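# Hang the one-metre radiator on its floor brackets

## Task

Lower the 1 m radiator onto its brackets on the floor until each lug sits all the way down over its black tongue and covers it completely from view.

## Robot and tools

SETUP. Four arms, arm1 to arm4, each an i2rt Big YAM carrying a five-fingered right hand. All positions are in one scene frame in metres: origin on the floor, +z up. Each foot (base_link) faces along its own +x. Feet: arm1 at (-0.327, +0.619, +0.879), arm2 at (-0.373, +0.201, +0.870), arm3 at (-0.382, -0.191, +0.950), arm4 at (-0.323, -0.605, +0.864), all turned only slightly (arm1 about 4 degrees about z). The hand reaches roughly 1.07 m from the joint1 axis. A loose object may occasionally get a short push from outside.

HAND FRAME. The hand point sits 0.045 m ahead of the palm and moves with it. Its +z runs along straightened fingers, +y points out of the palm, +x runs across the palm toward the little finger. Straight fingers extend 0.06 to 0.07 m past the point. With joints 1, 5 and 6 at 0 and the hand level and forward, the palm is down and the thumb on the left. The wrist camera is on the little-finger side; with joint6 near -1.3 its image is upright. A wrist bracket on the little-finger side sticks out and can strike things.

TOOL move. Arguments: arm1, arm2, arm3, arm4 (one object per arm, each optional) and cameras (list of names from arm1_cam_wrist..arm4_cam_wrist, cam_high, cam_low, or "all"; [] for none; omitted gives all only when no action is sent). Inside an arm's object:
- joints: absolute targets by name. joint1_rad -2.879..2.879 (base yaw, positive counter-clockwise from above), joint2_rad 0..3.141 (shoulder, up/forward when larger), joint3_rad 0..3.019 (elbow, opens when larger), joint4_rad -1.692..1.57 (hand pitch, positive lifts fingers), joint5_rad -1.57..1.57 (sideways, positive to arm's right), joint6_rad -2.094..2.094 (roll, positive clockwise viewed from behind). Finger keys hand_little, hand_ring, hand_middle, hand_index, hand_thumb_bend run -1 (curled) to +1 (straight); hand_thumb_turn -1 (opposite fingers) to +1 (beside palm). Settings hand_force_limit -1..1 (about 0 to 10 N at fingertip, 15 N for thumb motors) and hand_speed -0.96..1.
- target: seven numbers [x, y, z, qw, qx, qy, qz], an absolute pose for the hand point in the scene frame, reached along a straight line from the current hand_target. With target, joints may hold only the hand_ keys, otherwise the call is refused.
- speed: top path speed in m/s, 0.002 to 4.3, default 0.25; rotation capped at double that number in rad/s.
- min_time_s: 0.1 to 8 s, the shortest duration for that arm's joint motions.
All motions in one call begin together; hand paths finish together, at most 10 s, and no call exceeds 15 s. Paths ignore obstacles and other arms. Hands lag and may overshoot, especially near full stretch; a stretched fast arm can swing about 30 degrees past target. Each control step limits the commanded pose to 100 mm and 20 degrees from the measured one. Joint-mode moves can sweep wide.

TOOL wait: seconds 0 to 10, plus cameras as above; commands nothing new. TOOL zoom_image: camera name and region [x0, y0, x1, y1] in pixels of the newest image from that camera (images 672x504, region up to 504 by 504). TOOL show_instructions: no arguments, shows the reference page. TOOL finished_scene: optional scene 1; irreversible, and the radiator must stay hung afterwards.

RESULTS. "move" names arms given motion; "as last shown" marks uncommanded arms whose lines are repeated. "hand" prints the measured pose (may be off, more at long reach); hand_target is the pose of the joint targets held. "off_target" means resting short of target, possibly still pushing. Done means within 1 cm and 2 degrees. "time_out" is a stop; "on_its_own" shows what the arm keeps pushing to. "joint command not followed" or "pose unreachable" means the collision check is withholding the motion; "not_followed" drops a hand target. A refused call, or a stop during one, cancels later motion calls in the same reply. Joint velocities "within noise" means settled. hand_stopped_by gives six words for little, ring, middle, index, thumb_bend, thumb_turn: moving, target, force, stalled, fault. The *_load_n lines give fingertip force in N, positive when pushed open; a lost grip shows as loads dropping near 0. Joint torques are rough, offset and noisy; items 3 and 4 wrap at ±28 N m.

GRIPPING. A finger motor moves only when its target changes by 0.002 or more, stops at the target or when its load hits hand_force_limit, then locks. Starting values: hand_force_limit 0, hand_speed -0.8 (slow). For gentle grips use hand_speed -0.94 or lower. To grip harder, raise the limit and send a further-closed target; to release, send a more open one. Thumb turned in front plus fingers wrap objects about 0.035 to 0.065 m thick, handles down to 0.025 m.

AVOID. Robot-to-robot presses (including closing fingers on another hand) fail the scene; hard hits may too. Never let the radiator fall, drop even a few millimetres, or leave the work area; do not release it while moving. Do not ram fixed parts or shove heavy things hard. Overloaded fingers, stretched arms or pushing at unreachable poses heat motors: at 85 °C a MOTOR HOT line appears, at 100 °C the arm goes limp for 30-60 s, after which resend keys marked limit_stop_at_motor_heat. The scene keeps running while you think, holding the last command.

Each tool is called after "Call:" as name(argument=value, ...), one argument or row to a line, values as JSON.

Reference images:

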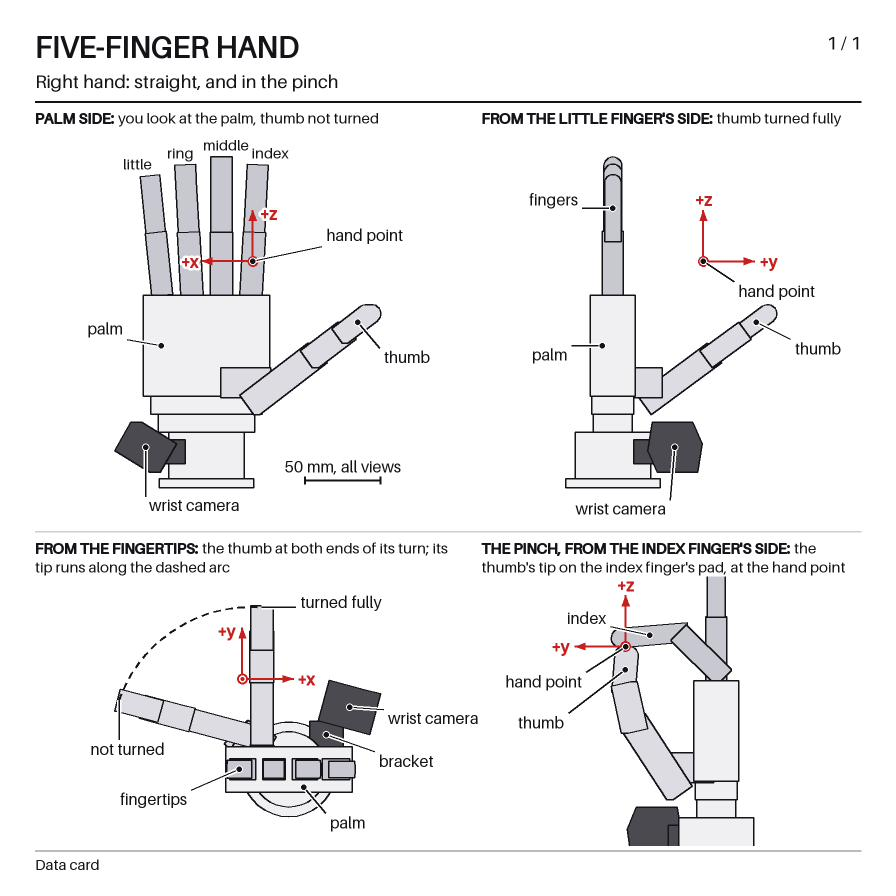

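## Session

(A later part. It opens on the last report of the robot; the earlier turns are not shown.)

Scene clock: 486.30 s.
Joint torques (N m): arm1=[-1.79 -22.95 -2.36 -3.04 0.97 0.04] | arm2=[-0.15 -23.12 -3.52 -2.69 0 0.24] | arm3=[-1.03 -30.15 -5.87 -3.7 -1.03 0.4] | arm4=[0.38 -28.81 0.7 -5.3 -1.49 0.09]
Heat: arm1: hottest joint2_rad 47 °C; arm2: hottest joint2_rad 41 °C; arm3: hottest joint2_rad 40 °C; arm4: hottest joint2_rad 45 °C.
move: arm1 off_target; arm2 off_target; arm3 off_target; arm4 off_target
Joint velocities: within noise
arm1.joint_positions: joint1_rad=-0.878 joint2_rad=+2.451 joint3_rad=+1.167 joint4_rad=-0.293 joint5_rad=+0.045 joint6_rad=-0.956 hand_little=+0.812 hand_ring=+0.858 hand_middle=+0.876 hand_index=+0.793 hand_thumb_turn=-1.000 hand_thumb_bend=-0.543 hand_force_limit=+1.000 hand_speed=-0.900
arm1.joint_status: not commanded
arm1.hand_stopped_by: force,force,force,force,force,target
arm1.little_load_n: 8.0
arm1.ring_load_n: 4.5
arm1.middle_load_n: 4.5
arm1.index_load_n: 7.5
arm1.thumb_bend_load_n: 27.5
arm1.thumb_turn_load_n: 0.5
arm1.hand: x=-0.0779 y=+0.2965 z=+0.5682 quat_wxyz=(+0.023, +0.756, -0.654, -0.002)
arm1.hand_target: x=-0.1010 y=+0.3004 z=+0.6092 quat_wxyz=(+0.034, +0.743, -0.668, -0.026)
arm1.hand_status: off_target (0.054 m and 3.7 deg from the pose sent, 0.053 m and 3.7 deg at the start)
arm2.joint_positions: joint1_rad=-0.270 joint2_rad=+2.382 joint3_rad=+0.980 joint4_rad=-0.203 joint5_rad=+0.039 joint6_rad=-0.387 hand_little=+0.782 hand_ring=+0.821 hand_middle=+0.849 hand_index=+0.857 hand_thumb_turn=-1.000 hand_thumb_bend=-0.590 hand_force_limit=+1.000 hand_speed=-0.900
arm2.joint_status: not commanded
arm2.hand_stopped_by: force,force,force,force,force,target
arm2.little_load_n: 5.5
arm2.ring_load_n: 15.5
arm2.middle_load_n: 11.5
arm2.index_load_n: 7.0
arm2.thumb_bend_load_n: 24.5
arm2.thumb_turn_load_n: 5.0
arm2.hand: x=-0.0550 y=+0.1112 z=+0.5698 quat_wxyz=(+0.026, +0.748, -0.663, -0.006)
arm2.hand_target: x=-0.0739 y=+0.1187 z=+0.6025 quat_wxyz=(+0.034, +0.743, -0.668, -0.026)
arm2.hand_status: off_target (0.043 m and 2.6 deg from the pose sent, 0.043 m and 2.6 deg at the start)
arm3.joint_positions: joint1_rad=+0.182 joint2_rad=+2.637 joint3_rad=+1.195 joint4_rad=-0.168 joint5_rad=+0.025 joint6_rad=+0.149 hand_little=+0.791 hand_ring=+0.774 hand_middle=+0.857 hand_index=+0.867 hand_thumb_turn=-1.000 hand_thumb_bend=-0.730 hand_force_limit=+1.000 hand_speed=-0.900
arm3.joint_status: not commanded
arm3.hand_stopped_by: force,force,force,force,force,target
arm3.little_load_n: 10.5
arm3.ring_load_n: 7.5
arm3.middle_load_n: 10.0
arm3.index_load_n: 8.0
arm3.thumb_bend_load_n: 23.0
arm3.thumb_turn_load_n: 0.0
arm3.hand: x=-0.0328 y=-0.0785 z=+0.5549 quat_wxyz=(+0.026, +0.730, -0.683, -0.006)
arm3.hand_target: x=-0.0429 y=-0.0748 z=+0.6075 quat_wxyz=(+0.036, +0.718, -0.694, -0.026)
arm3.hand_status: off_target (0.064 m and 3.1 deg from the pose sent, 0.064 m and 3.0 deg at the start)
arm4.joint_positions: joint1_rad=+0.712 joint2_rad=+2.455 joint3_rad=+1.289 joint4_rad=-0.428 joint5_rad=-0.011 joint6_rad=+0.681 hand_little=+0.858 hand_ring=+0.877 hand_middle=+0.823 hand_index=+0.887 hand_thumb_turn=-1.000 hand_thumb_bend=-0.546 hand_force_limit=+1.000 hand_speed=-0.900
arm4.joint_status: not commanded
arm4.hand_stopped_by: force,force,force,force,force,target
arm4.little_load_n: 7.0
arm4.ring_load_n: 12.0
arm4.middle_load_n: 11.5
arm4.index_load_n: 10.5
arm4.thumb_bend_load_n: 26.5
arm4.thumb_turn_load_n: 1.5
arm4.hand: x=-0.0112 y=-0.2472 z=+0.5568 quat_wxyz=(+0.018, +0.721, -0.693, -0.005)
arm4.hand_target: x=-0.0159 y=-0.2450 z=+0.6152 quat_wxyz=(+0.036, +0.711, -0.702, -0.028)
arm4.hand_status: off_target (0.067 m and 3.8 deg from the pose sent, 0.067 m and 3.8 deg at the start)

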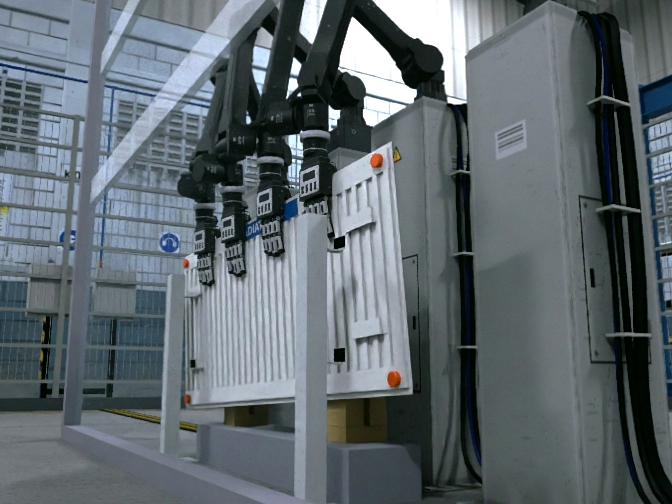

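Call:
move(
  arm1={"target": [-0.096, 0.3000, 0.618, 0.020, 0.742, -0.668, -0.012], "speed": 0.05},
  arm2={"target": [-0.064, 0.119, 0.612, 0.020, 0.742, -0.668, -0.012], "speed": 0.05},
  arm3={"target": [-0.026, -0.0745, 0.622, 0.036, 0.716, -0.694, -0.026], "speed": 0.05},
  arm4={"target": [0.004, -0.2457, 0.632, 0.040, 0.708, -0.703, -0.030], "speed": 0.05},
  cameras=["cam_low"],
)

Call:
zoom_image(
  camera="cam_low",
  region=[160, 240, 230, 420],
)

Scene clock: 488.10 s.
Joint torques (N m): arm1=[-1.55 -23.41 -2.99 -2.18 0.29 -0.05] | arm2=[0.15 -23.71 -3.06 -2.29 -0.14 0.27] | arm3=[-1.38 -30.39 -2.91 -5.14 -0.83 0.4] | arm4=[-0.5 -29.27 2.5 -6.2 -1.32 -0.04]
Heat: arm1: hottest joint2_rad 47 °C; arm2: hottest joint2_rad 41 °C; arm3: hottest joint2_rad 40 °C; arm4: hottest joint2_rad 45 °C.
move: arm1 off_target; arm2 off_target; arm3 off_target; arm4 off_target
Joint velocities: within noise
arm1.joint_positions: joint1_rad=-0.883 joint2_rad=+2.442 joint3_rad=+1.162 joint4_rad=-0.293 joint5_rad=+0.033 joint6_rad=-0.951 hand_little=+0.812 hand_ring=+0.858 hand_middle=+0.875 hand_index=+0.792 hand_thumb_turn=-1.000 hand_thumb_bend=-0.543 hand_force_limit=+1.000 hand_speed=-0.900
arm1.joint_status: not commanded
arm1.hand_stopped_by: force,force,force,force,force,target
arm1.little_load_n: 9.0
arm1.ring_load_n: 2.5
arm1.middle_load_n: 0.0
arm1.index_load_n: 1.0
arm1.thumb_bend_load_n: 28.5
arm1.thumb_turn_load_n: 1.0
arm1.hand: x=-0.0773 y=+0.2966 z=+0.5709 quat_wxyz=(+0.018, +0.753, -0.658, +0.000)
arm1.hand_target: x=-0.0955 y=+0.3006 z=+0.6112 quat_wxyz=(+0.020, +0.743, -0.669, -0.012)
arm1.hand_status: off_target (0.051 m and 2.2 deg from the pose sent, 0.053 m and 2.6 deg at the start)
arm2.joint_positions: joint1_rad=-0.275 joint2_rad=+2.371 joint3_rad=+0.965 joint4_rad=-0.185 joint5_rad=+0.030 joint6_rad=-0.391 hand_little=+0.782 hand_ring=+0.821 hand_middle=+0.849 hand_index=+0.857 hand_thumb_turn=-1.000 hand_thumb_bend=-0.590 hand_force_limit=+1.000 hand_speed=-0.900
arm2.joint_status: not commanded
arm2.hand_stopped_by: force,force,force,force,force,target
arm2.little_load_n: 6.0
arm2.ring_load_n: 14.5
arm2.middle_load_n: 10.0
arm2.index_load_n: 5.0
arm2.thumb_bend_load_n: 22.5
arm2.thumb_turn_load_n: 4.0
arm2.hand: x=-0.0552 y=+0.1112 z=+0.5720 quat_wxyz=(+0.018, +0.747, -0.664, -0.002)
arm2.hand_target: x=-0.0647 y=+0.1187 z=+0.6063 quat_wxyz=(+0.020, +0.743, -0.669, -0.012)
arm2.hand_status: off_target (0.042 m and 1.4 deg from the pose sent, 0.044 m and 1.3 deg at the start)
arm3.joint_positions: joint1_rad=+0.178 joint2_rad=+2.633 joint3_rad=+1.195 joint4_rad=-0.172 joint5_rad=+0.021 joint6_rad=+0.144 hand_little=+0.791 hand_ring=+0.774 hand_middle=+0.857 hand_index=+0.867 hand_thumb_turn=-1.000 hand_thumb_bend=-0.730 hand_force_limit=+1.000 hand_speed=-0.900
arm3.joint_status: not commanded
arm3.hand_stopped_by: force,force,force,force,force,target
arm3.little_load_n: 11.0
arm3.ring_load_n: 7.5
arm3.middle_load_n: 10.0
arm3.index_load_n: 8.0
arm3.thumb_bend_load_n: 23.5
arm3.thumb_turn_load_n: 0.0
arm3.hand: x=-0.0322 y=-0.0792 z=+0.5564 quat_wxyz=(+0.026, +0.730, -0.683, -0.008)
arm3.hand_target: x=-0.0275 y=-0.0748 z=+0.6121 quat_wxyz=(+0.034, +0.718, -0.695, -0.025)
arm3.hand_status: off_target (0.066 m and 3.1 deg from the pose sent, 0.068 m and 3.2 deg at the start)
arm4.joint_positions: joint1_rad=+0.701 joint2_rad=+2.458 joint3_rad=+1.312 joint4_rad=-0.450 joint5_rad=-0.019 joint6_rad=+0.673 hand_little=+0.858 hand_ring=+0.877 hand_middle=+0.823 hand_index=+0.887 hand_thumb_turn=-1.000 hand_thumb_bend=-0.546 hand_force_limit=+1.000 hand_speed=-0.900
arm4.joint_status: not commanded
arm4.hand_stopped_by: force,force,force,force,force,target
arm4.little_load_n: 6.0
arm4.ring_load_n: 12.5
arm4.middle_load_n: 12.5
arm4.index_load_n: 12.0
arm4.thumb_bend_load_n: 33.0
arm4.thumb_turn_load_n: 1.5
arm4.hand: x=-0.0035 y=-0.2456 z=+0.5594 quat_wxyz=(+0.019, +0.720, -0.694, -0.009)
arm4.hand_target: x=+0.0035 y=-0.2447 z=+0.6231 quat_wxyz=(+0.036, +0.708, -0.704, -0.030)
arm4.hand_status: off_target (0.073 m and 3.8 deg from the pose sent, 0.077 m and 4.3 deg at the start)

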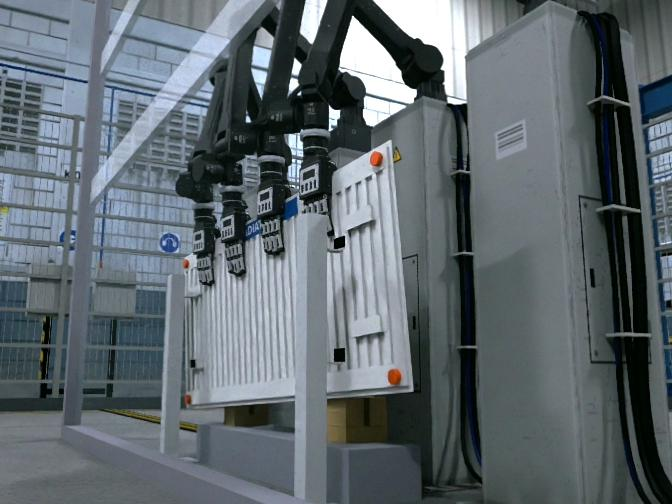

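Scaled by 2.800 from the camera's image (finer frame: 960x720).

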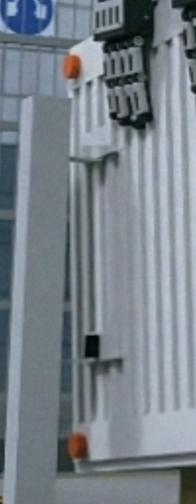

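Call:
move(
  arm1={"target": [-0.096, 0.3000, 0.610, 0.024, 0.742, -0.668, -0.016], "speed": 0.05},
  arm2={"target": [-0.066, 0.119, 0.610, 0.024, 0.742, -0.668, -0.016], "speed": 0.05},
  arm3={"target": [-0.028, -0.0745, 0.630, 0.042, 0.716, -0.693, -0.032], "speed": 0.05},
  arm4={"target": [0.000, -0.2457, 0.655, 0.050, 0.708, -0.702, -0.040], "speed": 0.05},
  cameras=["cam_low"],
)

Call:
zoom_image(
  camera="cam_low",
  region=[160, 240, 230, 420],
)

Scene clock: 489.57 s.
Joint torques (N m): arm1=[-1.38 -22.01 -2.03 -2.24 0.58 -0.01] | arm2=[0.44 -23.47 -2.41 -2.59 -0.01 0.29] | arm3=[-1.38 -31.38 -3 -6.06 -0.93 0.39] | arm4=[-0.09 -31.91 1.8 -7.61 -1.68 0]
Heat: arm1: hottest joint2_rad 48 °C; arm2: hottest joint2_rad 41 °C; arm3: hottest joint2_rad 40 °C; arm4: hottest joint2_rad 45 °C.
move: arm1 off_target; arm2 off_target; arm3 off_target; arm4 off_target
Joint velocities: within noise
arm1.joint_positions: joint1_rad=-0.883 joint2_rad=+2.442 joint3_rad=+1.162 joint4_rad=-0.293 joint5_rad=+0.034 joint6_rad=-0.951 hand_little=+0.812 hand_ring=+0.858 hand_middle=+0.875 hand_index=+0.792 hand_thumb_turn=-1.000 hand_thumb_bend=-0.543 hand_force_limit=+1.000 hand_speed=-0.900
arm1.joint_status: not commanded
arm1.hand_stopped_by: force,force,force,force,force,target
arm1.little_load_n: 9.5
arm1.ring_load_n: 2.5
arm1.middle_load_n: 0.0
arm1.index_load_n: 1.5
arm1.thumb_bend_load_n: 28.5
arm1.thumb_turn_load_n: 1.0
arm1.hand: x=-0.0773 y=+0.2965 z=+0.5709 quat_wxyz=(+0.018, +0.753, -0.658, +0.000)
arm1.hand_target: x=-0.0955 y=+0.3004 z=+0.6051 quat_wxyz=(+0.024, +0.743, -0.669, -0.016)
arm1.hand_status: off_target (0.044 m and 2.6 deg from the pose sent, 0.043 m and 2.6 deg at the start)
arm2.joint_positions: joint1_rad=-0.275 joint2_rad=+2.371 joint3_rad=+0.964 joint4_rad=-0.183 joint5_rad=+0.030 joint6_rad=-0.391 hand_little=+0.782 hand_ring=+0.821 hand_middle=+0.849 hand_index=+0.857 hand_thumb_turn=-1.000 hand_thumb_bend=-0.590 hand_force_limit=+1.000 hand_speed=-0.900
arm2.joint_status: not commanded
arm2.hand_stopped_by: force,force,force,force,force,target
arm2.little_load_n: 6.0
arm2.ring_load_n: 14.5
arm2.middle_load_n: 10.0
arm2.index_load_n: 5.0
arm2.thumb_bend_load_n: 22.5
arm2.thumb_turn_load_n: 4.0
arm2.hand: x=-0.0552 y=+0.1112 z=+0.5719 quat_wxyz=(+0.018, +0.747, -0.664, -0.002)
arm2.hand_target: x=-0.0666 y=+0.1187 z=+0.6048 quat_wxyz=(+0.024, +0.743, -0.669, -0.016)
arm2.hand_status: off_target (0.040 m and 1.9 deg from the pose sent, 0.040 m and 1.9 deg at the start)
arm3.joint_positions: joint1_rad=+0.178 joint2_rad=+2.633 joint3_rad=+1.195 joint4_rad=-0.177 joint5_rad=+0.020 joint6_rad=+0.144 hand_little=+0.791 hand_ring=+0.774 hand_middle=+0.857 hand_index=+0.867 hand_thumb_turn=-1.000 hand_thumb_bend=-0.730 hand_force_limit=+1.000 hand_speed=-0.900
arm3.joint_status: not commanded
arm3.hand_stopped_by: force,force,force,force,force,target
arm3.little_load_n: 11.0
arm3.ring_load_n: 8.5
arm3.middle_load_n: 10.5
arm3.index_load_n: 8.5
arm3.thumb_bend_load_n: 23.5
arm3.thumb_turn_load_n: -0.5
arm3.hand: x=-0.0331 y=-0.0792 z=+0.5570 quat_wxyz=(+0.027, +0.730, -0.683, -0.010)
arm3.hand_target: x=-0.0297 y=-0.0746 z=+0.6182 quat_wxyz=(+0.040, +0.718, -0.694, -0.030)
arm3.hand_status: off_target (0.073 m and 3.7 deg from the pose sent, 0.074 m and 3.9 deg at the start)
arm4.joint_positions: joint1_rad=+0.698 joint2_rad=+2.459 joint3_rad=+1.319 joint4_rad=-0.463 joint5_rad=-0.026 joint6_rad=+0.670 hand_little=+0.858 hand_ring=+0.877 hand_middle=+0.823 hand_index=+0.887 hand_thumb_turn=-1.000 hand_thumb_bend=-0.545 hand_force_limit=+1.000 hand_speed=-0.900
arm4.joint_status: not commanded
arm4.hand_stopped_by: force,force,force,force,force,target
arm4.little_load_n: 7.0
arm4.ring_load_n: 13.5
arm4.middle_load_n: 14.0
arm4.index_load_n: 13.5
arm4.thumb_bend_load_n: 35.5
arm4.thumb_turn_load_n: 1.5
arm4.hand: x=-0.0034 y=-0.2454 z=+0.5605 quat_wxyz=(+0.022, +0.720, -0.693, -0.013)
arm4.hand_target: x=-0.0004 y=-0.2441 z=+0.6400 quat_wxyz=(+0.044, +0.708, -0.703, -0.039)
arm4.hand_status: off_target (0.095 m and 4.7 deg from the pose sent, 0.096 m and 5.3 deg at the start)

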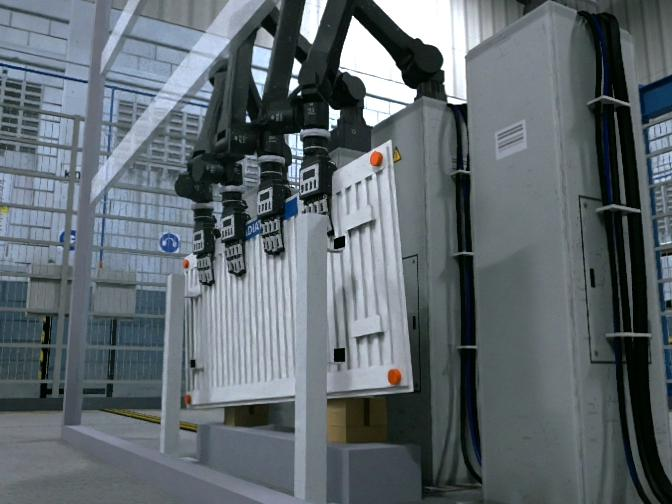

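Scaled by 2.800 from the camera's image (finer frame: 960x720).

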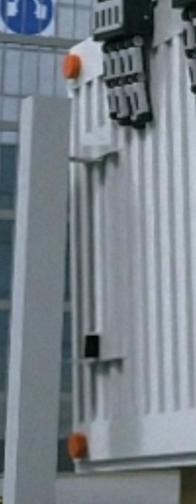

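Call:
move(
  arm1={"target": [-0.092, 0.3000, 0.612, 0.016, 0.742, -0.668, -0.008], "speed": 0.05},
  arm2={"target": [-0.066, 0.119, 0.618, 0.020, 0.742, -0.668, -0.012], "speed": 0.05},
  arm3={"target": [-0.038, -0.0745, 0.642, 0.036, 0.716, -0.693, -0.026], "speed": 0.05},
  arm4={"target": [-0.010, -0.2457, 0.668, 0.045, 0.708, -0.702, -0.036], "speed": 0.05},
  cameras=["cam_low"],
)

Call:
zoom_image(
  camera="cam_low",
  region=[160, 240, 230, 420],
)

Scene clock: 491.50 s.
Joint torques (N m): arm1=[-1.32 -22.24 -2.21 -1.81 0.1 -0.04] | arm2=[0.09 -24.7 -3.32 -2.52 -0.09 0.26] | arm3=[-0.91 -32.97 -6.54 -4.62 -0.9 0.45] | arm4=[0.91 -33.03 0.05 -6.82 -1.48 0.08]
Heat: arm1: hottest joint2_rad 48 °C; arm2: hottest joint2_rad 41 °C; arm3: hottest joint2_rad 40 °C; arm4: hottest joint2_rad 45 °C.
move: arm1 off_target; arm2 off_target; arm3 off_target; arm4 off_target
Joint velocities: within noise
arm1.joint_positions: joint1_rad=-0.884 joint2_rad=+2.434 joint3_rad=+1.158 joint4_rad=-0.293 joint5_rad=+0.031 joint6_rad=-0.950 hand_little=+0.812 hand_ring=+0.858 hand_middle=+0.875 hand_index=+0.792 hand_thumb_turn=-1.000 hand_thumb_bend=-0.543 hand_force_limit=+1.000 hand_speed=-0.900
arm1.joint_status: not commanded
arm1.hand_stopped_by: force,force,force,force,force,target
arm1.little_load_n: 8.5
arm1.ring_load_n: 0.5
arm1.middle_load_n: 0.0
arm1.index_load_n: 0.0
arm1.thumb_bend_load_n: 29.0
arm1.thumb_turn_load_n: 1.5
arm1.hand: x=-0.0767 y=+0.2960 z=+0.5736 quat_wxyz=(+0.017, +0.752, -0.659, +0.002)
arm1.hand_target: x=-0.0916 y=+0.3003 z=+0.6073 quat_wxyz=(+0.016, +0.743, -0.669, -0.008)
arm1.hand_status: off_target (0.042 m and 1.9 deg from the pose sent, 0.044 m and 2.0 deg at the start)
arm2.joint_positions: joint1_rad=-0.276 joint2_rad=+2.363 joint3_rad=+0.958 joint4_rad=-0.183 joint5_rad=+0.029 joint6_rad=-0.391 hand_little=+0.782 hand_ring=+0.821 hand_middle=+0.849 hand_index=+0.857 hand_thumb_turn=-1.000 hand_thumb_bend=-0.590 hand_force_limit=+1.000 hand_speed=-0.900
arm2.joint_status: not commanded
arm2.hand_stopped_by: force,force,force,force,force,target
arm2.little_load_n: 6.0
arm2.ring_load_n: 13.5
arm2.middle_load_n: 9.0
arm2.index_load_n: 4.5
arm2.thumb_bend_load_n: 23.0
arm2.thumb_turn_load_n: 3.0
arm2.hand: x=-0.0554 y=+0.1110 z=+0.5746 quat_wxyz=(+0.017, +0.747, -0.664, -0.001)
arm2.hand_target: x=-0.0668 y=+0.1188 z=+0.6113 quat_wxyz=(+0.020, +0.743, -0.669, -0.012)
arm2.hand_status: off_target (0.045 m and 1.5 deg from the pose sent, 0.048 m and 1.4 deg at the start)
arm3.joint_positions: joint1_rad=+0.177 joint2_rad=+2.620 joint3_rad=+1.185 joint4_rad=-0.177 joint5_rad=+0.022 joint6_rad=+0.144 hand_little=+0.791 hand_ring=+0.774 hand_middle=+0.857 hand_index=+0.867 hand_thumb_turn=-1.000 hand_thumb_bend=-0.730 hand_force_limit=+1.000 hand_speed=-0.900
arm3.joint_status: not commanded
arm3.hand_stopped_by: force,force,force,force,force,target
arm3.little_load_n: 11.5
arm3.ring_load_n: 8.5
arm3.middle_load_n: 11.0
arm3.index_load_n: 9.5
arm3.thumb_bend_load_n: 22.5
arm3.thumb_turn_load_n: 1.0
arm3.hand: x=-0.0330 y=-0.0798 z=+0.5613 quat_wxyz=(+0.027, +0.730, -0.683, -0.008)
arm3.hand_target: x=-0.0398 y=-0.0750 z=+0.6260 quat_wxyz=(+0.036, +0.718, -0.695, -0.026)
arm3.hand_status: off_target (0.081 m and 3.0 deg from the pose sent, 0.085 m and 2.9 deg at the start)
arm4.joint_positions: joint1_rad=+0.698 joint2_rad=+2.459 joint3_rad=+1.310 joint4_rad=-0.463 joint5_rad=-0.026 joint6_rad=+0.670 hand_little=+0.858 hand_ring=+0.877 hand_middle=+0.823 hand_index=+0.887 hand_thumb_turn=-1.000 hand_thumb_bend=-0.545 hand_force_limit=+1.000 hand_speed=-0.900
arm4.joint_status: not commanded
arm4.hand_stopped_by: force,force,force,force,force,target
arm4.little_load_n: 7.0
arm4.ring_load_n: 14.0
arm4.middle_load_n: 14.0
arm4.index_load_n: 13.0
arm4.thumb_bend_load_n: 35.5
arm4.thumb_turn_load_n: 1.0
arm4.hand: x=-0.0078 y=-0.2491 z=+0.5594 quat_wxyz=(+0.027, +0.720, -0.693, -0.014)
arm4.hand_target: x=-0.0101 y=-0.2447 z=+0.6414 quat_wxyz=(+0.042, +0.709, -0.703, -0.036)
arm4.hand_status: off_target (0.109 m and 3.7 deg from the pose sent, 0.108 m and 4.1 deg at the start; pose on its path clipped on 20 of 33 steps)

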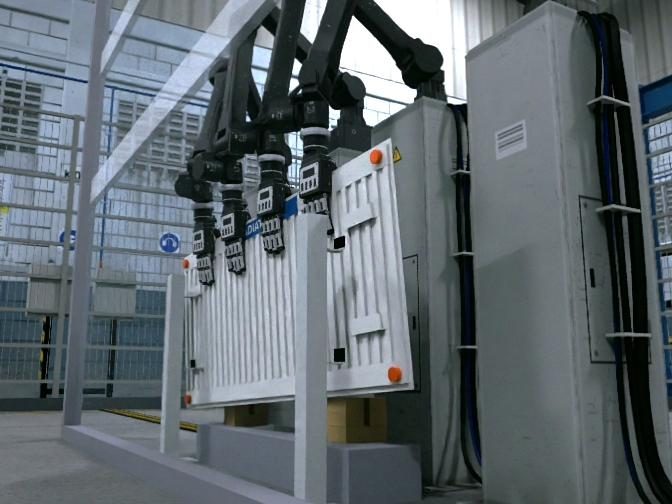

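Scaled by 2.800 from the camera's image (finer frame: 960x720).

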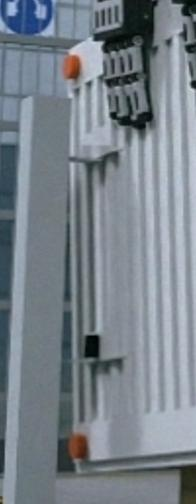

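Call:
zoom_image(
  camera="cam_low",
  region=[176, 250, 216, 310],
)

Call:
zoom_image(
  camera="cam_low",
  region=[176, 340, 216, 410],
)

Scaled by 8.400 from the camera's image (finer frame: 960x720).

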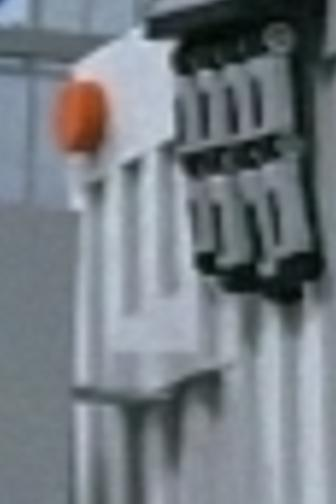

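Scaled by 7.200 from the camera's image (finer frame: 960x720).

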